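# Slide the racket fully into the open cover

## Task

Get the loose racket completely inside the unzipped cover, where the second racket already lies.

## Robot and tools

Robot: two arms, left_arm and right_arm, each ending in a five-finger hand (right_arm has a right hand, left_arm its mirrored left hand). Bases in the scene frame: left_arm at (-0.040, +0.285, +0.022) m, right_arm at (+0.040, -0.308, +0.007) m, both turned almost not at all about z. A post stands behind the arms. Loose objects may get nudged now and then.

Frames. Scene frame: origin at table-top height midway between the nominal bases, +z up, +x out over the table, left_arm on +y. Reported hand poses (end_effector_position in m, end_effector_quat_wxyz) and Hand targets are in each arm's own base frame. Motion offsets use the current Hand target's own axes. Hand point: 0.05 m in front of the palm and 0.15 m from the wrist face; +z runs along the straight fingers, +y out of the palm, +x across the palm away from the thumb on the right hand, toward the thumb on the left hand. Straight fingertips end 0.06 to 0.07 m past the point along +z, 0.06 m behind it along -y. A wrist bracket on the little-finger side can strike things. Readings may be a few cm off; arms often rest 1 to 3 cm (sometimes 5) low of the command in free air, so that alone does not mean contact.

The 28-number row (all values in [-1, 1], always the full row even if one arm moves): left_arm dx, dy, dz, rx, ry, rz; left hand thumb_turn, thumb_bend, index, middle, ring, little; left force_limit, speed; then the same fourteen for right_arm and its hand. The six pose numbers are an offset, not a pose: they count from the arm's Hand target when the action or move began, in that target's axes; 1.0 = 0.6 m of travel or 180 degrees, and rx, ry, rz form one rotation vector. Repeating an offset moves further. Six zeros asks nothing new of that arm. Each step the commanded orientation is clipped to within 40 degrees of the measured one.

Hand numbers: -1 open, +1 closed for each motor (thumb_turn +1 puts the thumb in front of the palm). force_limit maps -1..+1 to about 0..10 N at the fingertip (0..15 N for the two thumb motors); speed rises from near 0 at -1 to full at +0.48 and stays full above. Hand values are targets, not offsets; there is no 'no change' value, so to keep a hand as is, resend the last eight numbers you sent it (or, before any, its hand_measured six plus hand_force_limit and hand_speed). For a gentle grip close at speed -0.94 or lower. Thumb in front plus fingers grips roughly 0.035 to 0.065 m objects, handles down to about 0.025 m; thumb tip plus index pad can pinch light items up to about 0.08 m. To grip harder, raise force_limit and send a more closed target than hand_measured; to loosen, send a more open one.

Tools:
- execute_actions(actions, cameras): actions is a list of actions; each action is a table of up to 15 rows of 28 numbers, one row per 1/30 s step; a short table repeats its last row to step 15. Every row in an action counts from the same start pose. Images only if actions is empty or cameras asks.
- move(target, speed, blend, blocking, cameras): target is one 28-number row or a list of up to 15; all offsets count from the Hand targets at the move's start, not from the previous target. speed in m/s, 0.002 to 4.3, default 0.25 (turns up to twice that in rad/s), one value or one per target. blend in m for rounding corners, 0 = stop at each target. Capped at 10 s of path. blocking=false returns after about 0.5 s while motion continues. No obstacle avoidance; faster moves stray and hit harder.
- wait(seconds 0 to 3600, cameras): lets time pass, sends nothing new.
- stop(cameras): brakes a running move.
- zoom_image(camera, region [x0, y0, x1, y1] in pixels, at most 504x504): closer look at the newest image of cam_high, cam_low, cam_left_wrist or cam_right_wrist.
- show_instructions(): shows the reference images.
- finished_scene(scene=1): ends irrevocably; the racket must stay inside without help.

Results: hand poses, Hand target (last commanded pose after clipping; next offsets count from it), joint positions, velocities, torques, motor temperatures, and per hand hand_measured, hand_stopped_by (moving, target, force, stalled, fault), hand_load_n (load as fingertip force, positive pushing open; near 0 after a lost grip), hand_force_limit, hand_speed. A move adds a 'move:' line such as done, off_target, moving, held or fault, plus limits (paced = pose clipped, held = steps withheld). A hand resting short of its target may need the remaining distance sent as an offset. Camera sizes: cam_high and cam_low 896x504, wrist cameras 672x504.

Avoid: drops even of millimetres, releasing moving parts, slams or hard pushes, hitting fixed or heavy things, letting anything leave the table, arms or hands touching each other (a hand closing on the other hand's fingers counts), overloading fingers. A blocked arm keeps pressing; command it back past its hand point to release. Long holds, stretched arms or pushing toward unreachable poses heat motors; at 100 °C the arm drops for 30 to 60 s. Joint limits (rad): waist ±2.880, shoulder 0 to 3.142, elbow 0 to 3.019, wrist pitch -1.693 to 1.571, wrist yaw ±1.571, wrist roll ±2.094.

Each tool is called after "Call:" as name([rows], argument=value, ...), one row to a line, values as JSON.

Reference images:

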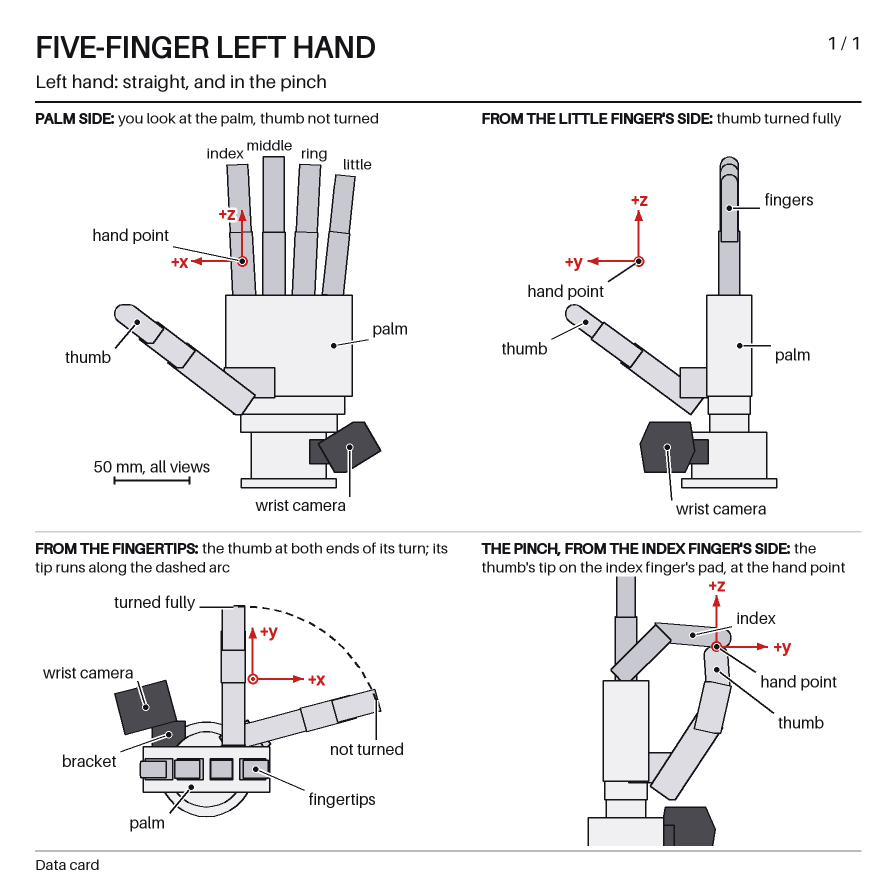

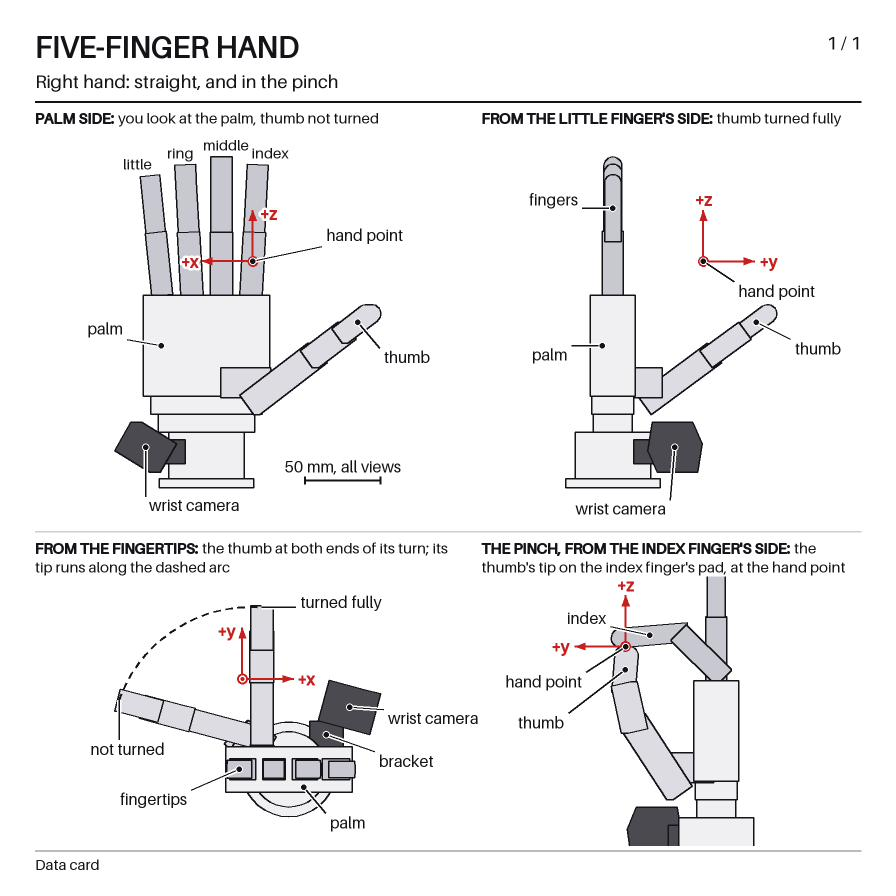

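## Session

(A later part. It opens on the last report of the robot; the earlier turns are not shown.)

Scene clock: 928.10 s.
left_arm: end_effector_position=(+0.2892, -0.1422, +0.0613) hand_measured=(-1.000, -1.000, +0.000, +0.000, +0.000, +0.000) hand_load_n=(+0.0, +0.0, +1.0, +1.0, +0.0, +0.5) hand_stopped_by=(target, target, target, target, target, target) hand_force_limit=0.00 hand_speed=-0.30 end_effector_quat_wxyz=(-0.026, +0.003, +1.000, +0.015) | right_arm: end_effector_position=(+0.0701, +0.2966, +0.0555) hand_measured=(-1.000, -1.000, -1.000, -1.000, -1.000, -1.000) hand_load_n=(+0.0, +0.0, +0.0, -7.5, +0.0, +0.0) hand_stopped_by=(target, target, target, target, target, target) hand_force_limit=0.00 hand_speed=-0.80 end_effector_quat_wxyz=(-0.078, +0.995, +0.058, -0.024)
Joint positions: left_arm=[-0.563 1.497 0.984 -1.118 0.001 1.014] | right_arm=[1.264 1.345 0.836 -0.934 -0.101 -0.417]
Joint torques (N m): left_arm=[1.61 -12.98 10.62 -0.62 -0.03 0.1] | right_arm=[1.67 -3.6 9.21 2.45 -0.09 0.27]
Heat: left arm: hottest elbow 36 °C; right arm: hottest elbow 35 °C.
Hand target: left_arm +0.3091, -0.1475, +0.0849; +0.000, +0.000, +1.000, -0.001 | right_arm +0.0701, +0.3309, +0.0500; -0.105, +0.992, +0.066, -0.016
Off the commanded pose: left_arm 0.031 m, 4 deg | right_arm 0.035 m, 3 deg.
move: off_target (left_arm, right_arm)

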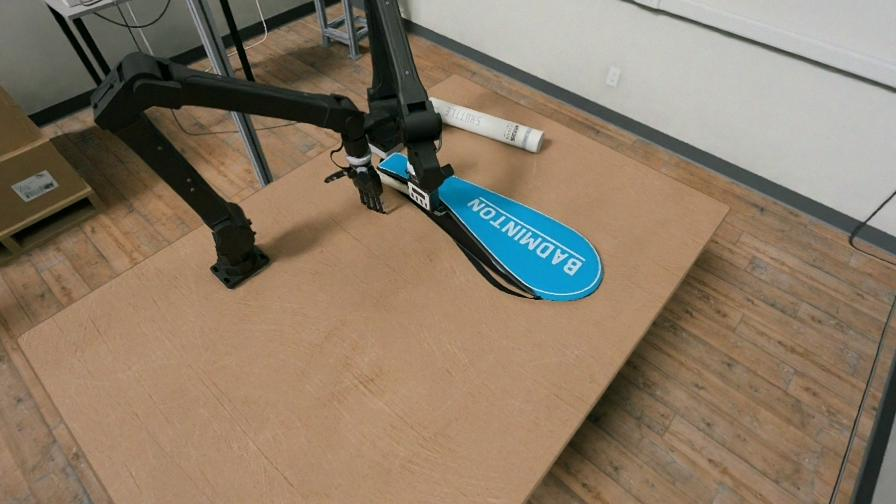

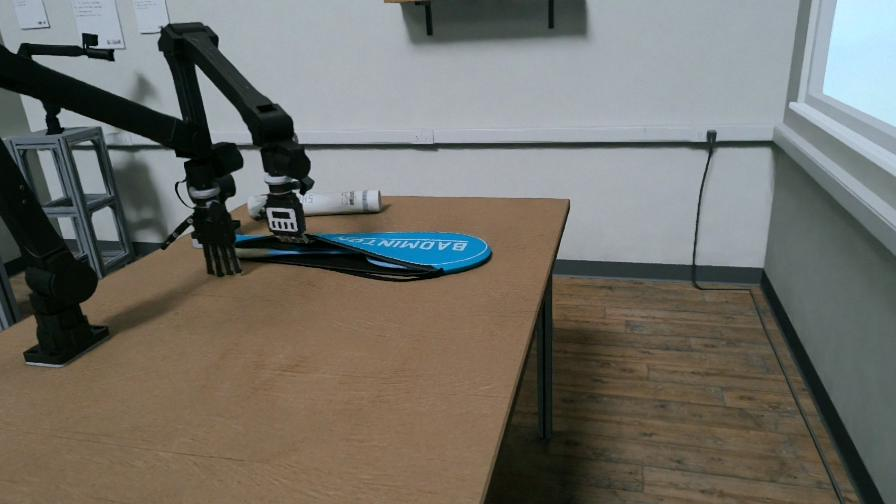

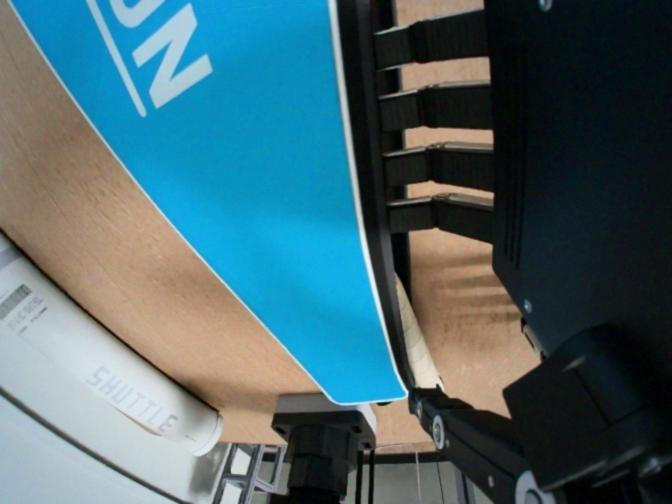

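Call:
move([
  [0,0,0,0,0,0,-1,-1,0,0,0,0,0,-0.3,0,-0.0056,-0.0209,0,0,0,-1,-1,-1,-1,-1,-1,0,-0.8],
  [0,0,0,0,0,0,-1,-1,0,0,0,0,0,-0.3,0.0139,-0.1013,0.0047,0,0,0,-1,-1,-1,-1,-1,-1,0,-0.8],
], speed=0.06, cameras=["cam_high","cam_low","cam_left_wrist"])

Call:
zoom_image(camera="cam_low", region=[200, 200, 350, 290])

Call:
zoom_image(camera="cam_high", region=[340, 130, 460, 250])

Scene clock: 936.80 s.
left_arm: end_effector_position=(+0.2892, -0.1422, +0.0613) hand_measured=(-1.000, -1.000, +0.000, +0.000, +0.000, +0.000) hand_load_n=(+0.0, +0.0, +1.0, +1.0, +0.5, +1.0) hand_stopped_by=(target, target, target, target, target, target) hand_force_limit=0.00 hand_speed=-0.30 end_effector_quat_wxyz=(-0.026, +0.003, +1.000, +0.015) | right_arm: end_effector_position=(+0.0710, +0.3599, +0.0564) hand_measured=(-1.000, -1.000, -1.000, -1.000, -1.000, -1.000) hand_load_n=(+0.0, +0.0, +0.0, -4.0, -0.5, +0.0) hand_stopped_by=(target, target, target, target, target, target) hand_force_limit=0.00 hand_speed=-0.80 end_effector_quat_wxyz=(-0.079, +0.995, +0.060, -0.025)
Joint positions: left_arm=[-0.563 1.497 0.984 -1.118 0.001 1.014] | right_arm=[1.308 1.497 0.996 -0.934 -0.097 -0.376]
Joint torques (N m): left_arm=[1.61 -12.98 10.62 -0.62 -0.03 0.1] | right_arm=[1.26 -6.42 10.22 1.31 0.06 0.25]
Heat: left arm: hottest elbow 36 °C; right arm: hottest elbow 36 °C.
Hand target: left_arm +0.3091, -0.1475, +0.0849; +0.000, +0.000, +1.000, -0.001 | right_arm +0.0703, +0.3916, +0.0598; -0.105, +0.992, +0.066, -0.016
Off the commanded pose: left_arm 0.031 m, 4 deg | right_arm 0.032 m, 3 deg.
move: off_target (right_arm)

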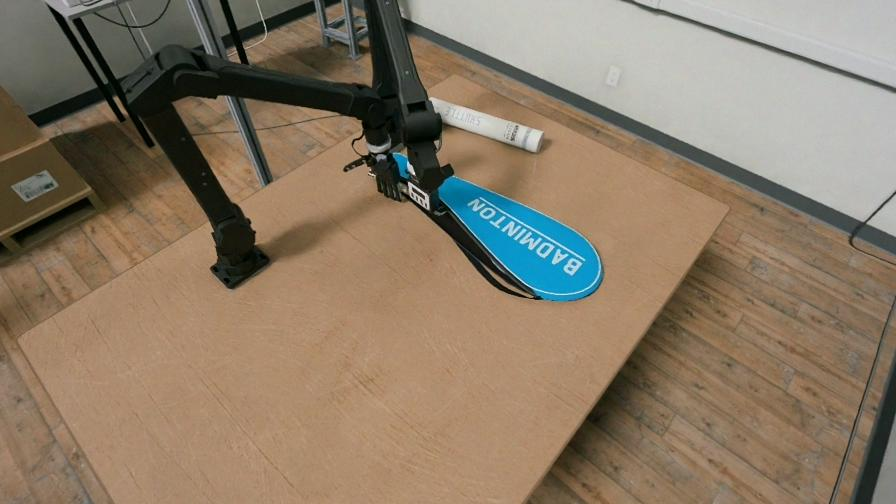

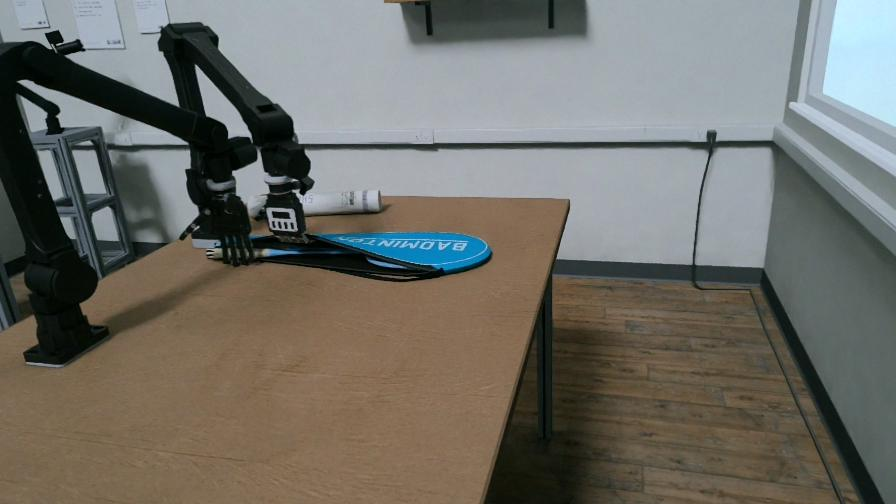

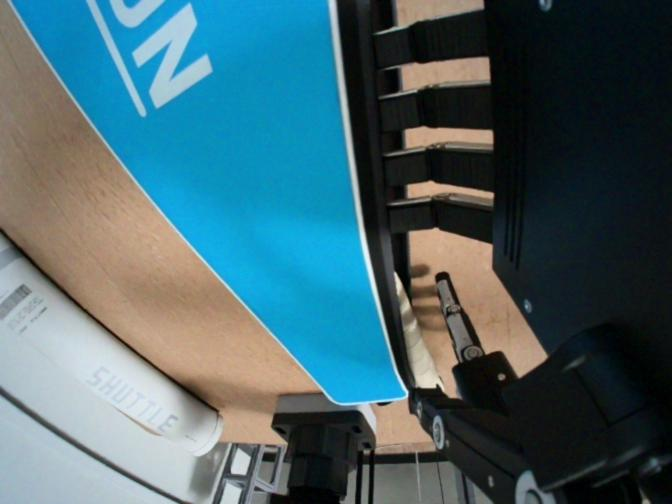

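Scaled by 3.360 from the camera's image (finer frame: 1280x720).

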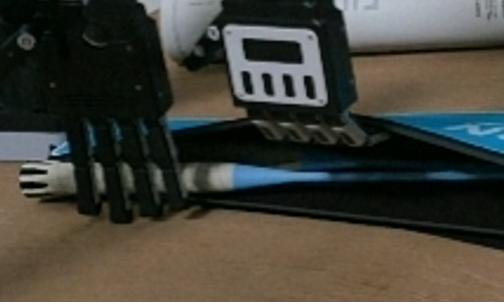

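Scaled by 4.200 from the camera's image (finer frame: 1280x720).

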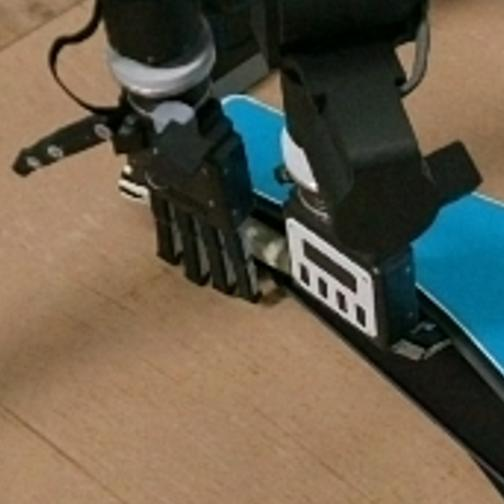

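Call:
move([
  [0,0,0,0,0,0,-1,-1,0,0,0,0,0,-0.3,0.0116,-0.0814,0.0149,0,0,0,-1,-1,-1,-1,-1,-1,0,-0.8],
], speed=0.06, cameras=["cam_high","cam_low","cam_left_wrist","cam_right_wrist"])

Call:
zoom_image(camera="cam_low", region=[200, 200, 350, 290])

Call:
zoom_image(camera="cam_high", region=[340, 130, 460, 250])

Scene clock: 942.17 s.
left_arm: end_effector_position=(+0.2903, -0.1369, +0.0617) hand_measured=(-1.000, -1.000, +0.000, +0.000, +0.000, +0.000) hand_load_n=(-1.5, -0.5, +1.0, +0.5, +0.5, +0.5) hand_stopped_by=(target, target, target, target, target, target) hand_force_limit=0.00 hand_speed=-0.30 end_effector_quat_wxyz=(-0.028, -0.003, +0.999, +0.017) | right_arm: end_effector_position=(+0.0718, +0.4139, +0.0560) hand_measured=(-1.000, -1.000, -1.000, -1.000, -1.000, -1.000) hand_load_n=(+0.0, -0.5, +0.0, -3.5, -0.5, +0.0) hand_stopped_by=(target, target, target, target, target, target) hand_force_limit=0.00 hand_speed=-0.80 end_effector_quat_wxyz=(-0.088, +0.994, +0.061, -0.022)
Joint positions: left_arm=[-0.548 1.497 0.984 -1.123 0.001 1.018] | right_arm=[1.337 1.612 1.132 -0.935 -0.092 -0.348]
Joint torques (N m): left_arm=[1.32 -12.92 10.62 -0.47 -0.03 0.06] | right_arm=[0.97 -7.71 10.93 0.53 0.09 0.21]
Heat: left arm: hottest elbow 37 °C; right arm: hottest elbow 36 °C.
Hand target: left_arm +0.3092, -0.1475, +0.0848; +0.000, +0.000, +1.000, -0.001 | right_arm +0.0706, +0.4417, +0.0612; -0.105, +0.992, +0.066, -0.016
Off the commanded pose: left_arm 0.032 m, 4 deg | right_arm 0.028 m, 2 deg.
move: off_target (right_arm)

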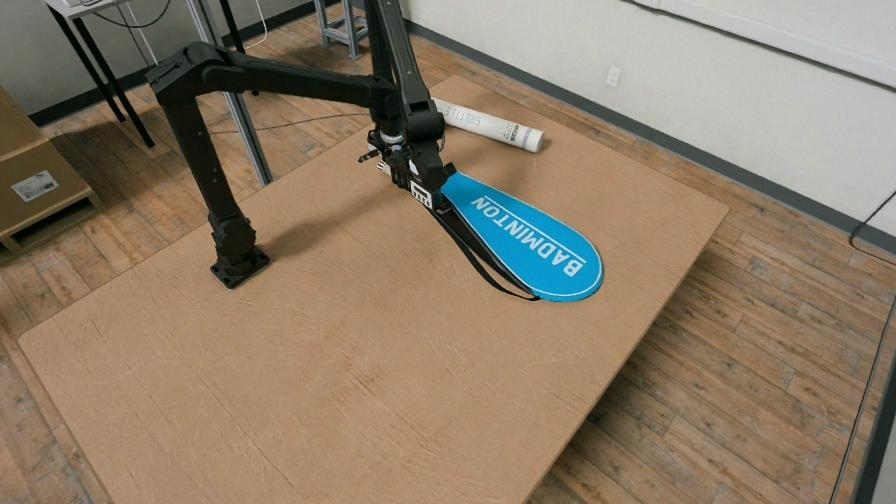

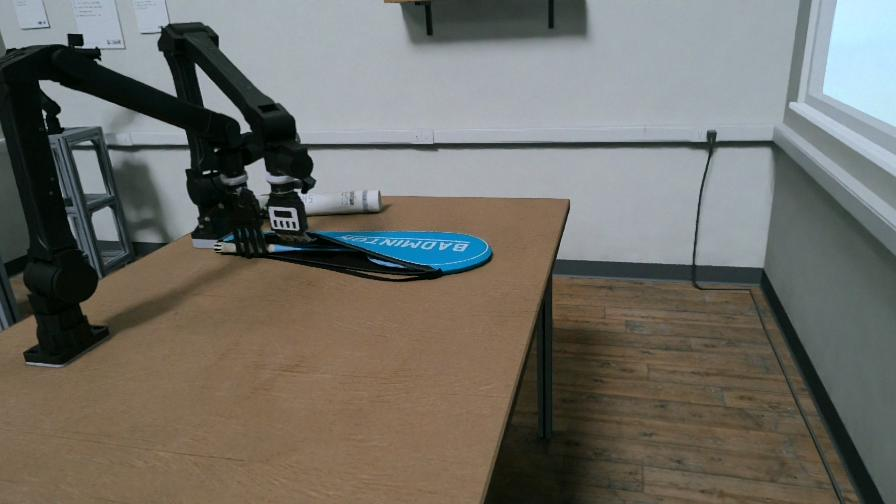

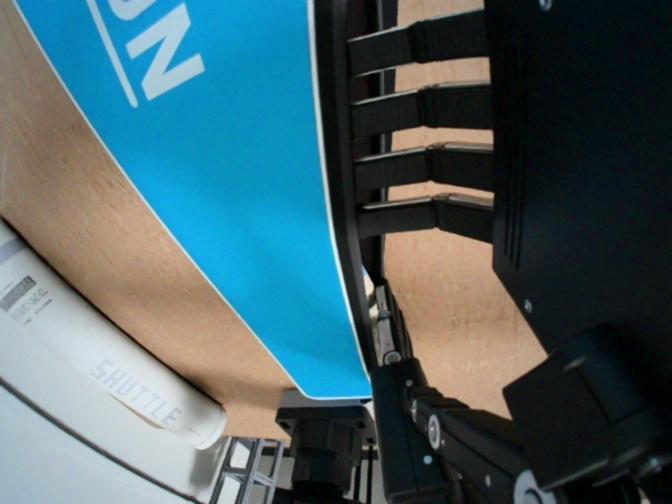

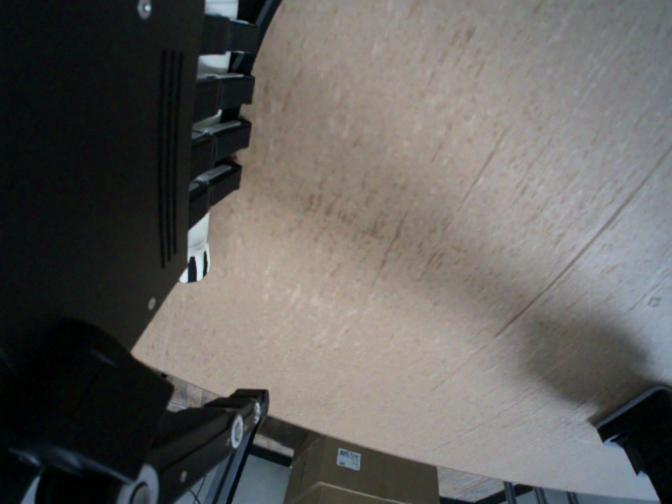

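Scaled by 3.360 from the camera's image (finer frame: 1280x720).

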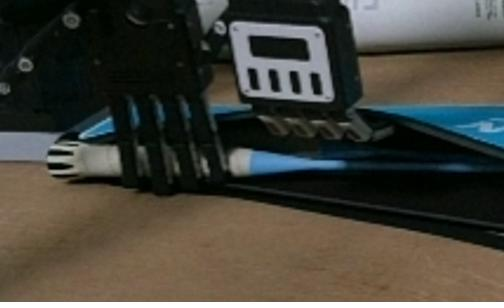

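Scaled by 4.200 from the camera's image (finer frame: 1280x720).

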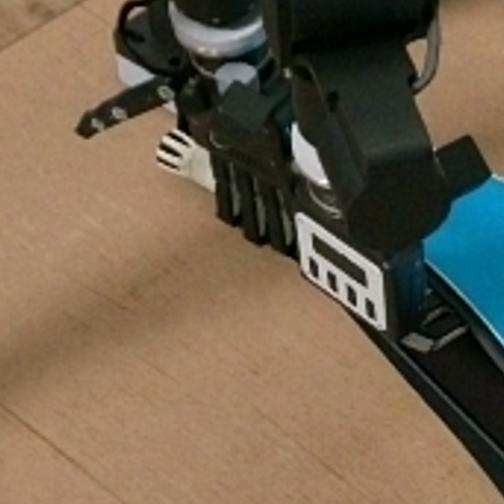

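Call:
move([
  [0,0,0,0,0,0,-1,-1,0,0,0,0,0,-0.3,-0.0116,0.0814,-0.03,0,0,0,-1,-1,-1,-1,-1,-1,0,-0.8],
  [0,0,0,0,0,0,-1,-1,0,0,0,0,0,-0.3,-0.02,0.25,-0.09,0,0,0,-1,-1,-1,-1,-1,-1,0,-0.8],
], speed=[0.08,0.2], cameras=["cam_high","cam_low","cam_left_wrist","cam_right_wrist"])

Call:
zoom_image(camera="cam_low", region=[200, 200, 350, 290])

Call:
zoom_image(camera="cam_high", region=[340, 130, 460, 250])

Scene clock: 952.03 s.
left_arm: end_effector_position=(+0.2903, -0.1369, +0.0617) hand_measured=(-1.000, -1.000, +0.000, +0.000, +0.000, +0.000) hand_load_n=(+0.0, +0.0, +0.5, +0.5, +0.5, +0.5) hand_stopped_by=(target, target, target, target, target, target) hand_force_limit=0.00 hand_speed=-0.30 end_effector_quat_wxyz=(-0.028, -0.003, +0.999, +0.017) | right_arm: end_effector_position=(+0.0792, +0.2891, +0.0787) hand_measured=(-1.000, -1.000, -1.000, -1.000, -1.000, -1.000) hand_load_n=(+0.0, +0.0, +0.0, +0.0, +0.0, +0.0) hand_stopped_by=(target, target, target, target, target, target) hand_force_limit=0.00 hand_speed=-0.80 end_effector_quat_wxyz=(-0.104, +0.992, +0.066, -0.015)
Joint positions: left_arm=[-0.548 1.497 0.984 -1.123 0.001 1.018] | right_arm=[1.232 1.259 0.832 -0.964 -0.11 -0.462]
Joint torques (N m): left_arm=[1.26 -12.92 10.62 -0.44 -0.02 0.06] | right_arm=[-1.38 -7.24 6.52 -0.34 -0.21 0.04]
Heat: left arm: hottest elbow 37 °C; right arm: hottest elbow 36 °C.
Hand target: left_arm +0.3092, -0.1475, +0.0848; +0.000, +0.000, +1.000, -0.001 | right_arm +0.0804, +0.2836, +0.0827; -0.105, +0.992, +0.066, -0.016
Off the commanded pose: left_arm 0.032 m, 4 deg | right_arm 0.007 m, 0 deg.
move: done

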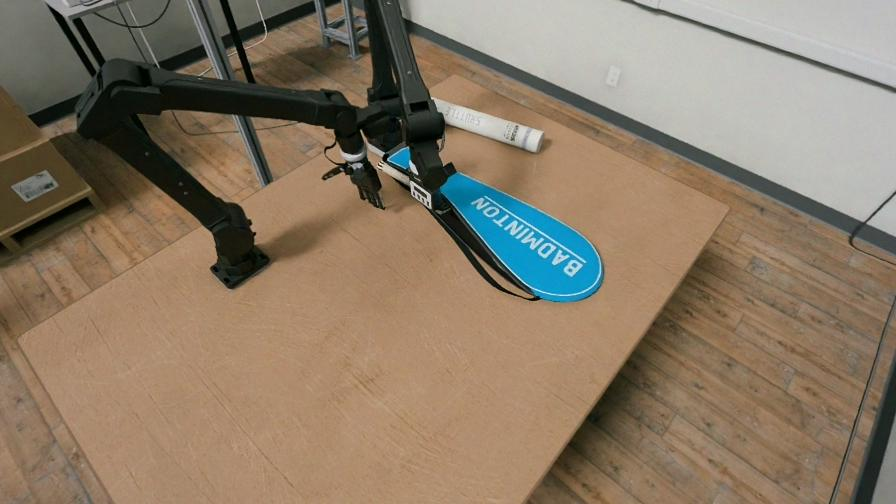

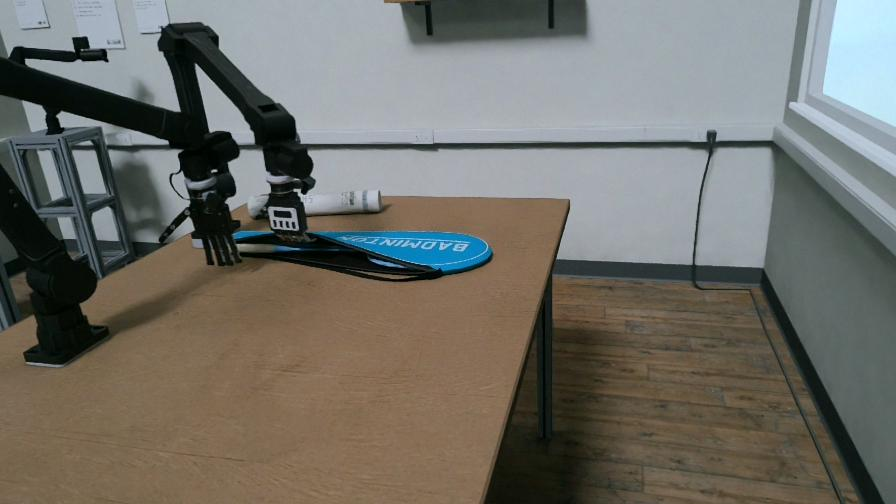

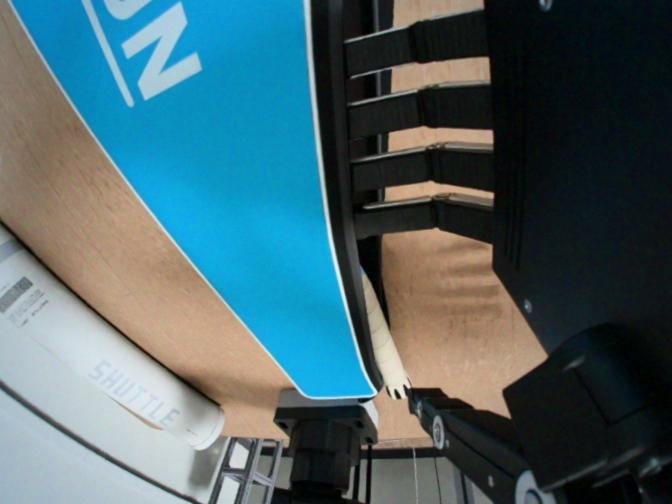

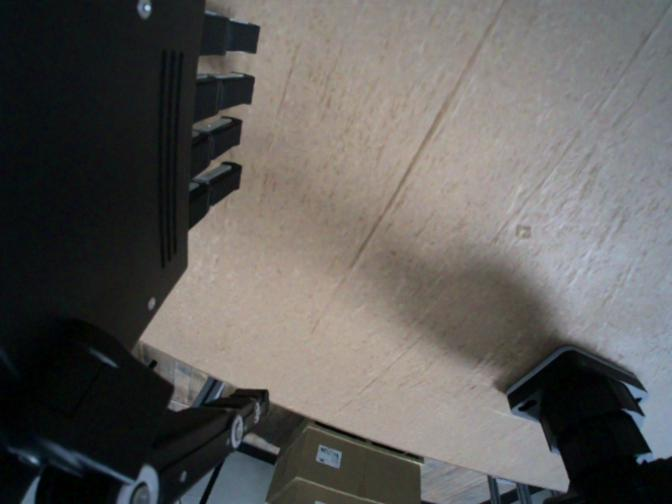

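Scaled by 3.360 from the camera's image (finer frame: 1280x720).

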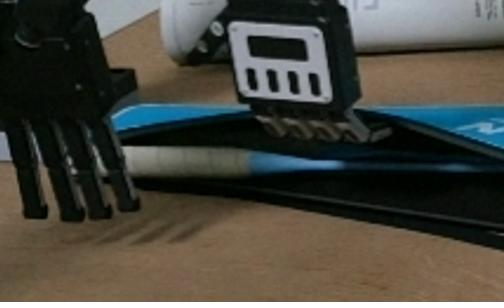

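Scaled by 4.200 from the camera's image (finer frame: 1280x720).

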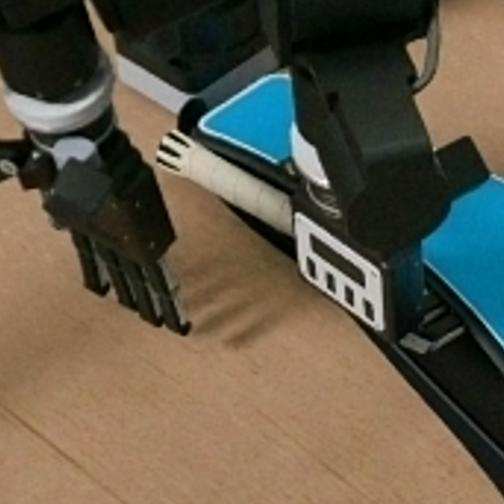

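Call:
move([
  [0,0,0,0,0,0,1,-1,0,0,0,0,0,-0.3,0,0,0,0,0,0,-1,-1,-1,-1,-1,-1,0,-0.8],
  [0.0833,0,0,0,0,0,1,-1,0,0,0,0,0,-0.3,0,0,0,0,0,0,-1,-1,-1,-1,-1,-1,0,-0.8],
], speed=[0.05,0.05], cameras=["cam_high","cam_low","cam_left_wrist"])

Call:
zoom_image(camera="cam_low", region=[200, 200, 350, 290])

Call:
zoom_image(camera="cam_high", region=[340, 130, 460, 250])

Scene clock: 985.00 s.
left_arm: end_effector_position=(+0.2642, -0.1421, +0.0770) hand_measured=(+1.000, -1.000, +0.000, +0.000, +0.000, +0.000) hand_load_n=(+0.0, +0.0, +0.5, +1.0, +0.5, +1.0) hand_stopped_by=(target, target, target, target, target, target) hand_force_limit=0.00 hand_speed=-0.30 end_effector_quat_wxyz=(-0.007, +0.002, +1.000, +0.004) | right_arm: end_effector_position=(+0.0792, +0.2891, +0.0787) hand_measured=(-1.000, -1.000, -1.000, -1.000, -1.000, -1.000) hand_load_n=(+0.0, +0.0, +0.0, -0.5, +0.0, +0.0) hand_stopped_by=(target, target, target, target, target, target) hand_force_limit=0.00 hand_speed=-0.80 end_effector_quat_wxyz=(-0.104, +0.992, +0.066, -0.015)
Joint positions: left_arm=[-0.6 1.39 0.926 -1.123 0.001 0.976] | right_arm=[1.232 1.259 0.832 -0.964 -0.11 -0.462]
Joint torques (N m): left_arm=[-0.09 -11.46 6.76 -0.51 0 -0.22] | right_arm=[-1.44 -7.3 6.5 -0.34 -0.21 0.03]
Heat: left arm: hottest elbow 37 °C; right arm: hottest elbow 37 °C.
Hand target: left_arm +0.2592, -0.1475, +0.0848; +0.000, +0.000, +1.000, -0.001 | right_arm +0.0804, +0.2836, +0.0827; -0.105, +0.992, +0.066, -0.016
Off the commanded pose: left_arm 0.011 m, 1 deg | right_arm 0.007 m, 0 deg.
move: off_target (left_arm)

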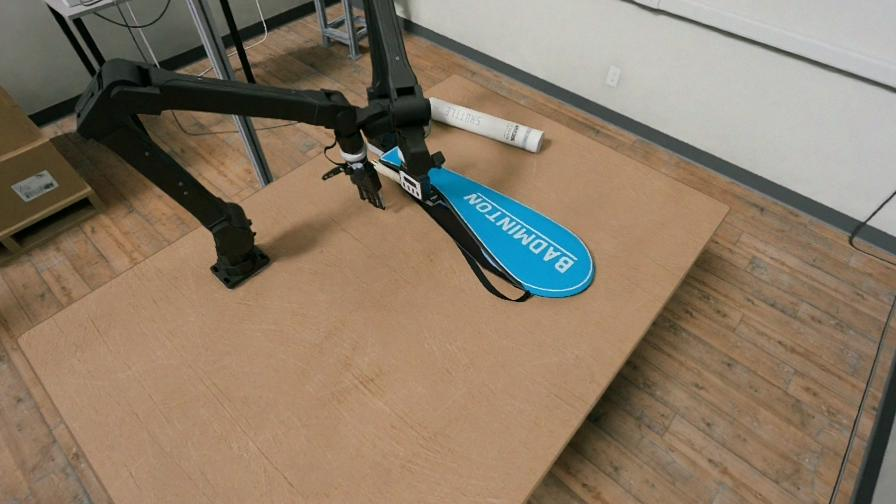

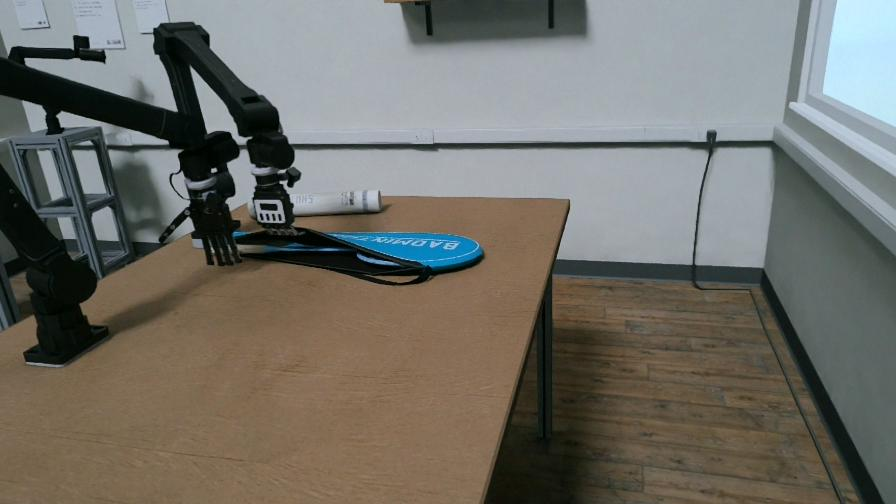

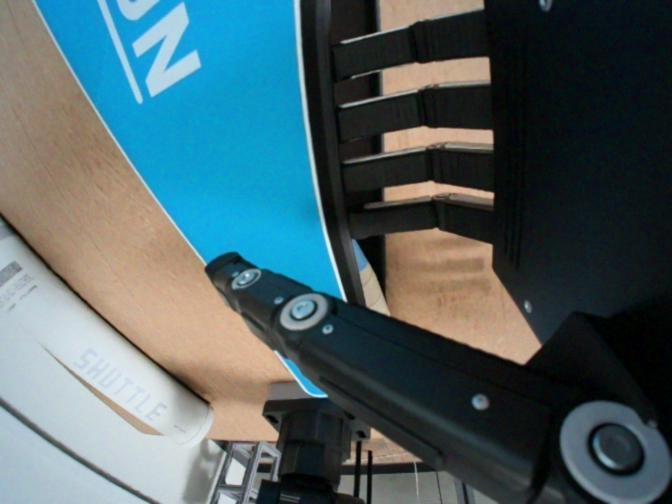

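Scaled by 3.360 from the camera's image (finer frame: 1280x720).

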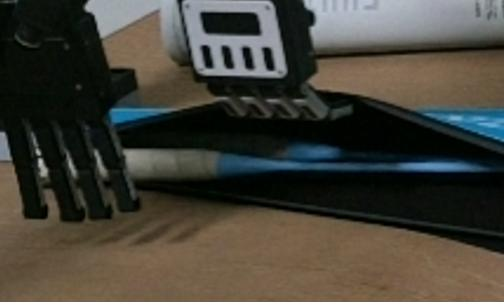

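Scaled by 4.200 from the camera's image (finer frame: 1280x720).

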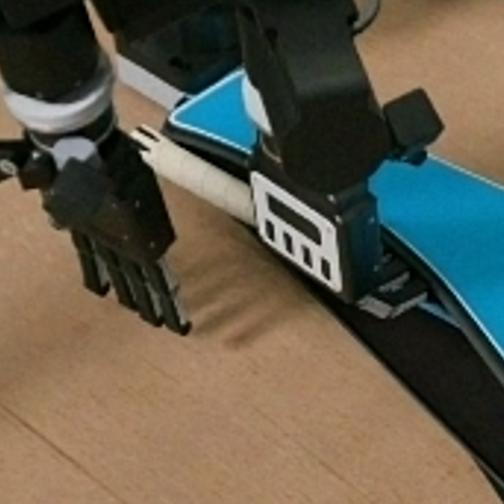

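Call:
move(target=[0,0,0,0,0,0,1,-1,0,0,0,0,0,-0.3,-0.02,0.20,-0.09,0,0,0,-1,-1,-1,-1,-1,-1,0,-0.8], speed=0.2, cameras=["cam_high","cam_low","cam_right_wrist"])

Call:
zoom_image(camera="cam_low", region=[190, 210, 310, 280])

Call:
zoom_image(camera="cam_high", region=[350, 130, 430, 220])

Scene clock: 992.83 s.
left_arm: end_effector_position=(+0.2642, -0.1421, +0.0770) hand_measured=(+1.000, -1.000, +0.000, +0.000, +0.000, +0.000) hand_load_n=(+0.0, +0.0, +0.5, +1.0, +0.5, +1.0) hand_stopped_by=(target, target, target, target, target, target) hand_force_limit=0.00 hand_speed=-0.30 end_effector_quat_wxyz=(-0.007, +0.002, +1.000, +0.004) | right_arm: end_effector_position=(+0.0859, +0.1586, +0.1080) hand_measured=(-1.000, -1.000, -1.000, -1.000, -1.000, -1.000) hand_load_n=(+0.5, +0.0, +0.0, +0.0, +0.0, +0.0) hand_stopped_by=(target, target, target, target, target, target) hand_force_limit=0.00 hand_speed=-0.80 end_effector_quat_wxyz=(-0.103, +0.992, +0.068, -0.016)
Joint positions: left_arm=[-0.6 1.39 0.926 -1.123 0.001 0.975] | right_arm=[1 0.879 0.661 -1.205 -0.148 -0.696]
Joint torques (N m): left_arm=[-0.15 -11.34 6.78 -0.27 -0.01 -0.24] | right_arm=[-1.38 -3.14 7.32 -0.38 -0.24 0.03]
Heat: left arm: hottest elbow 37 °C; right arm: hottest elbow 37 °C.
Hand target: left_arm +0.2592, -0.1475, +0.0848; +0.000, +0.000, +1.000, -0.001 | right_arm +0.0864, +0.1546, +0.1105; -0.105, +0.992, +0.066, -0.016
Off the commanded pose: left_arm 0.011 m, 1 deg | right_arm 0.005 m, 0 deg.
move: done

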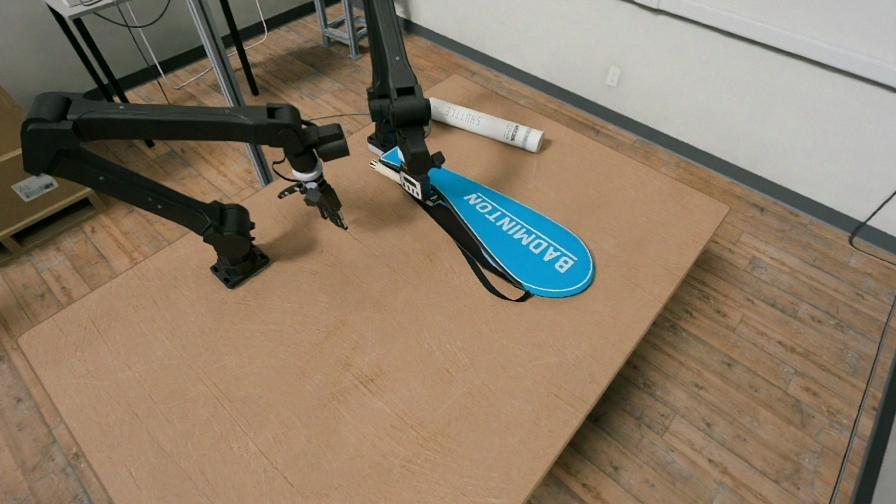

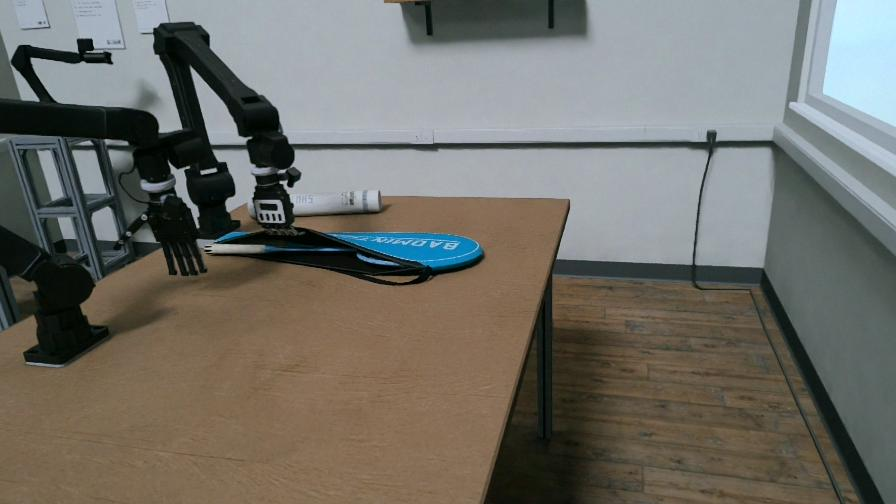

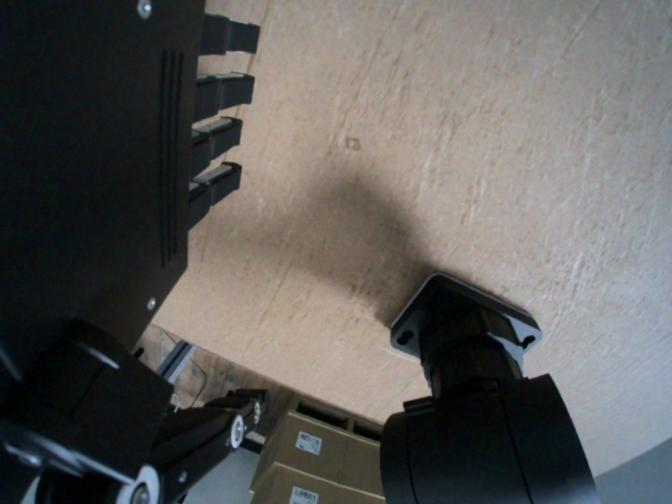

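Scaled by 4.200 from the camera's image (finer frame: 1280x720).

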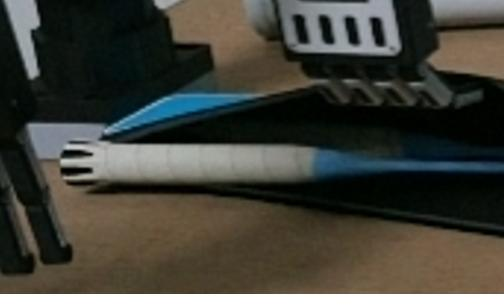

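Scaled by 5.600 from the camera's image (finer frame: 1280x720).

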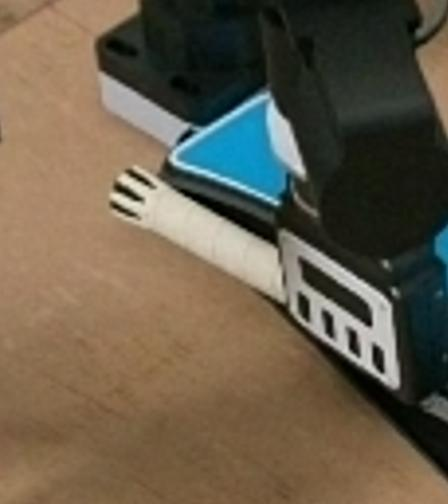

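Call:
move([
  [0,0,0,0,0,0,1,-1,0,0,0,0,0,-0.3,-0.302,-0.2,0.0372,0.1824,0.0126,0.0112,-1,-1,-1,-1,-1,-1,0,-0.8],
  [0,0,0,0,0,0,1,-1,0,0,0,0,0,-0.3,-0.2695,-0.3928,0.2096,0.1824,0.0126,0.0112,-1,-1,-1,-1,-1,-1,0,-0.8],
], speed=[0.25,0.12], cameras=["cam_high","cam_low","cam_left_wrist","cam_right_wrist"])

Call:
zoom_image(camera="cam_low", region=[150, 200, 310, 290])

Call:
zoom_image(camera="cam_high", region=[310, 110, 430, 220])

Scene clock: 1028.83 s.
left_arm: end_effector_position=(+0.2642, -0.1421, +0.0770) hand_measured=(+1.000, -1.000, +0.000, +0.000, +0.000, +0.000) hand_load_n=(+0.0, +0.0, +0.5, +1.0, +0.5, +1.5) hand_stopped_by=(target, target, target, target, target, target) hand_force_limit=0.00 hand_speed=-0.30 end_effector_quat_wxyz=(-0.007, +0.002, +1.000, +0.004) | right_arm: end_effector_position=(-0.1088, +0.3524, +0.0161) hand_measured=(-1.000, -1.000, -1.000, -1.000, -1.000, -1.000) hand_load_n=(+0.0, +0.0, +0.0, +0.0, +0.0, +0.0) hand_stopped_by=(target, target, target, target, target, target) hand_force_limit=0.00 hand_speed=-0.80 end_effector_quat_wxyz=(-0.348, +0.936, +0.047, -0.013)
Joint positions: left_arm=[-0.6 1.39 0.926 -1.123 0.001 0.975] | right_arm=[1.828 1.193 0.485 -0.157 0.111 0.117]
Joint velocities: left_arm=[within noise] | right_arm=[-0.044 -0.005 0.007 0.012 -0.051 -0.037]
Joint torques (N m): left_arm=[-0.03 -11.4 6.78 -0.27 -0.01 -0.24] | right_arm=[-1.44 -4.31 10.59 1.83 -0.06 0.03]
Heat: left arm: hottest elbow 34 °C; right arm: hottest elbow 36 °C.
Hand target: left_arm +0.2592, -0.1475, +0.0848; +0.000, +0.000, +1.000, -0.001 | right_arm -0.1098, +0.3870, +0.0399; -0.382, +0.923, +0.040, -0.016
Off the commanded pose: left_arm 0.011 m, 1 deg | right_arm 0.042 m, 4 deg.
move: off_target (right_arm)

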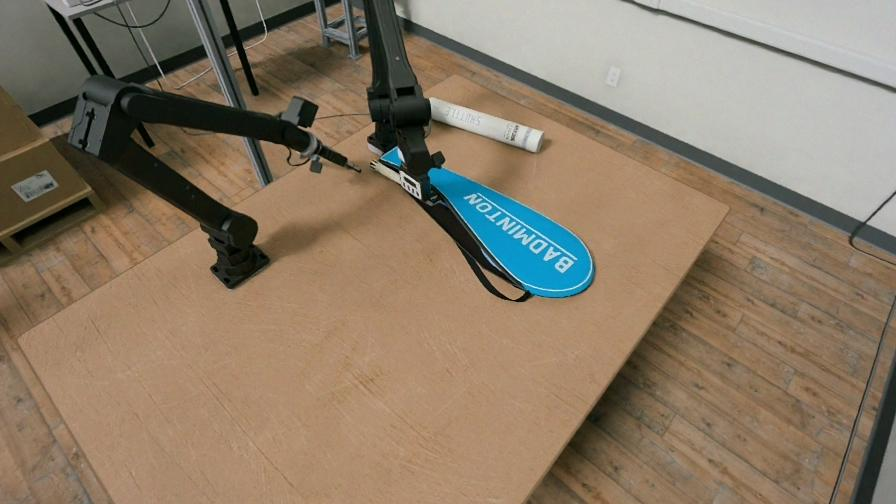

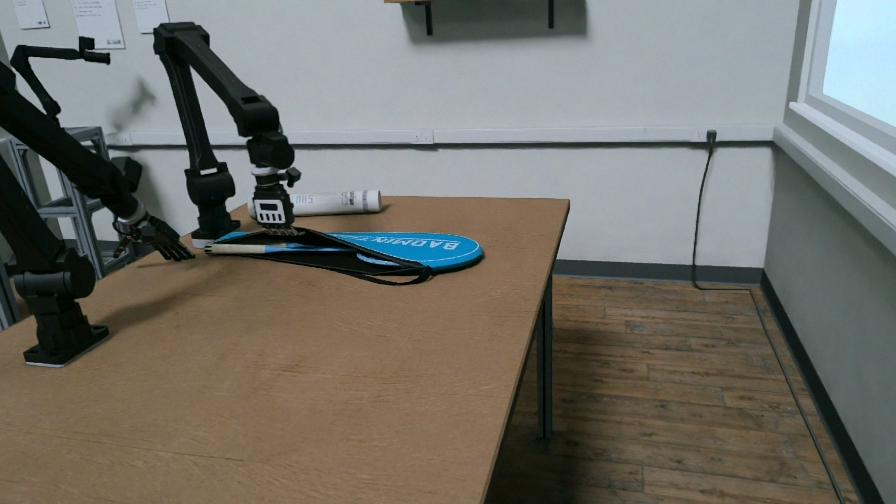

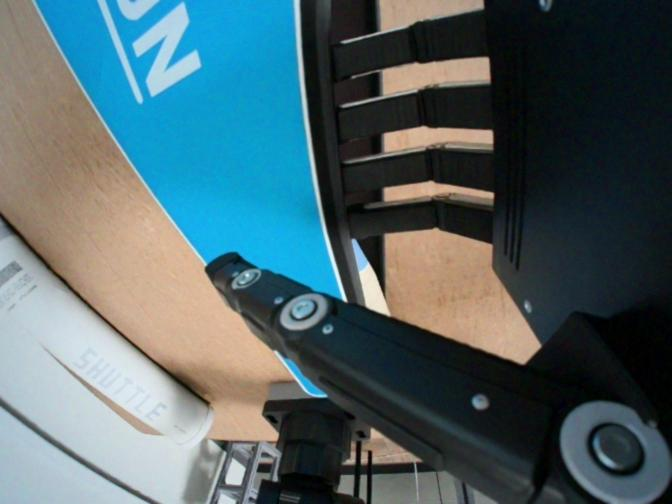

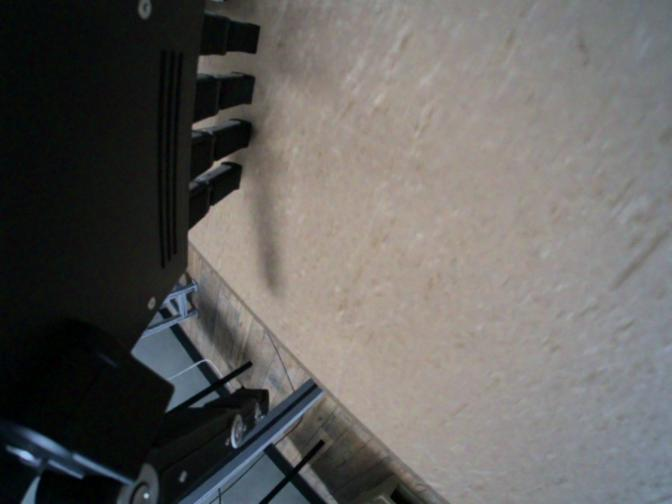

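Scaled by 3.150 from the camera's image (finer frame: 1280x720).

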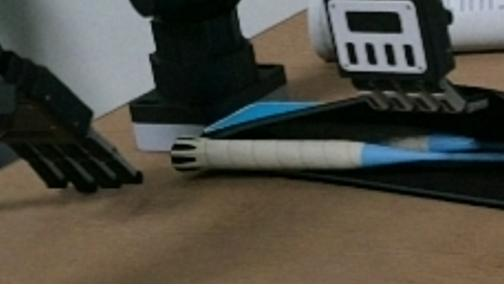

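Scaled by 4.200 from the camera's image (finer frame: 1280x720).

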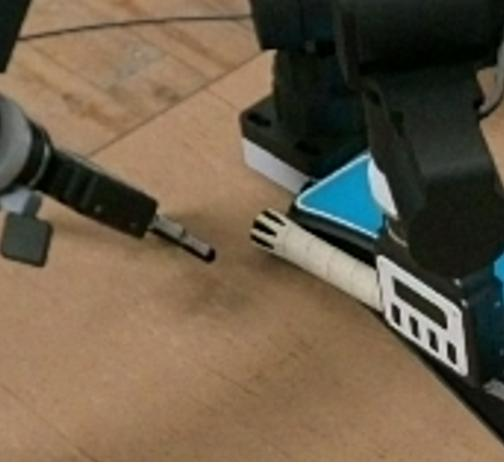

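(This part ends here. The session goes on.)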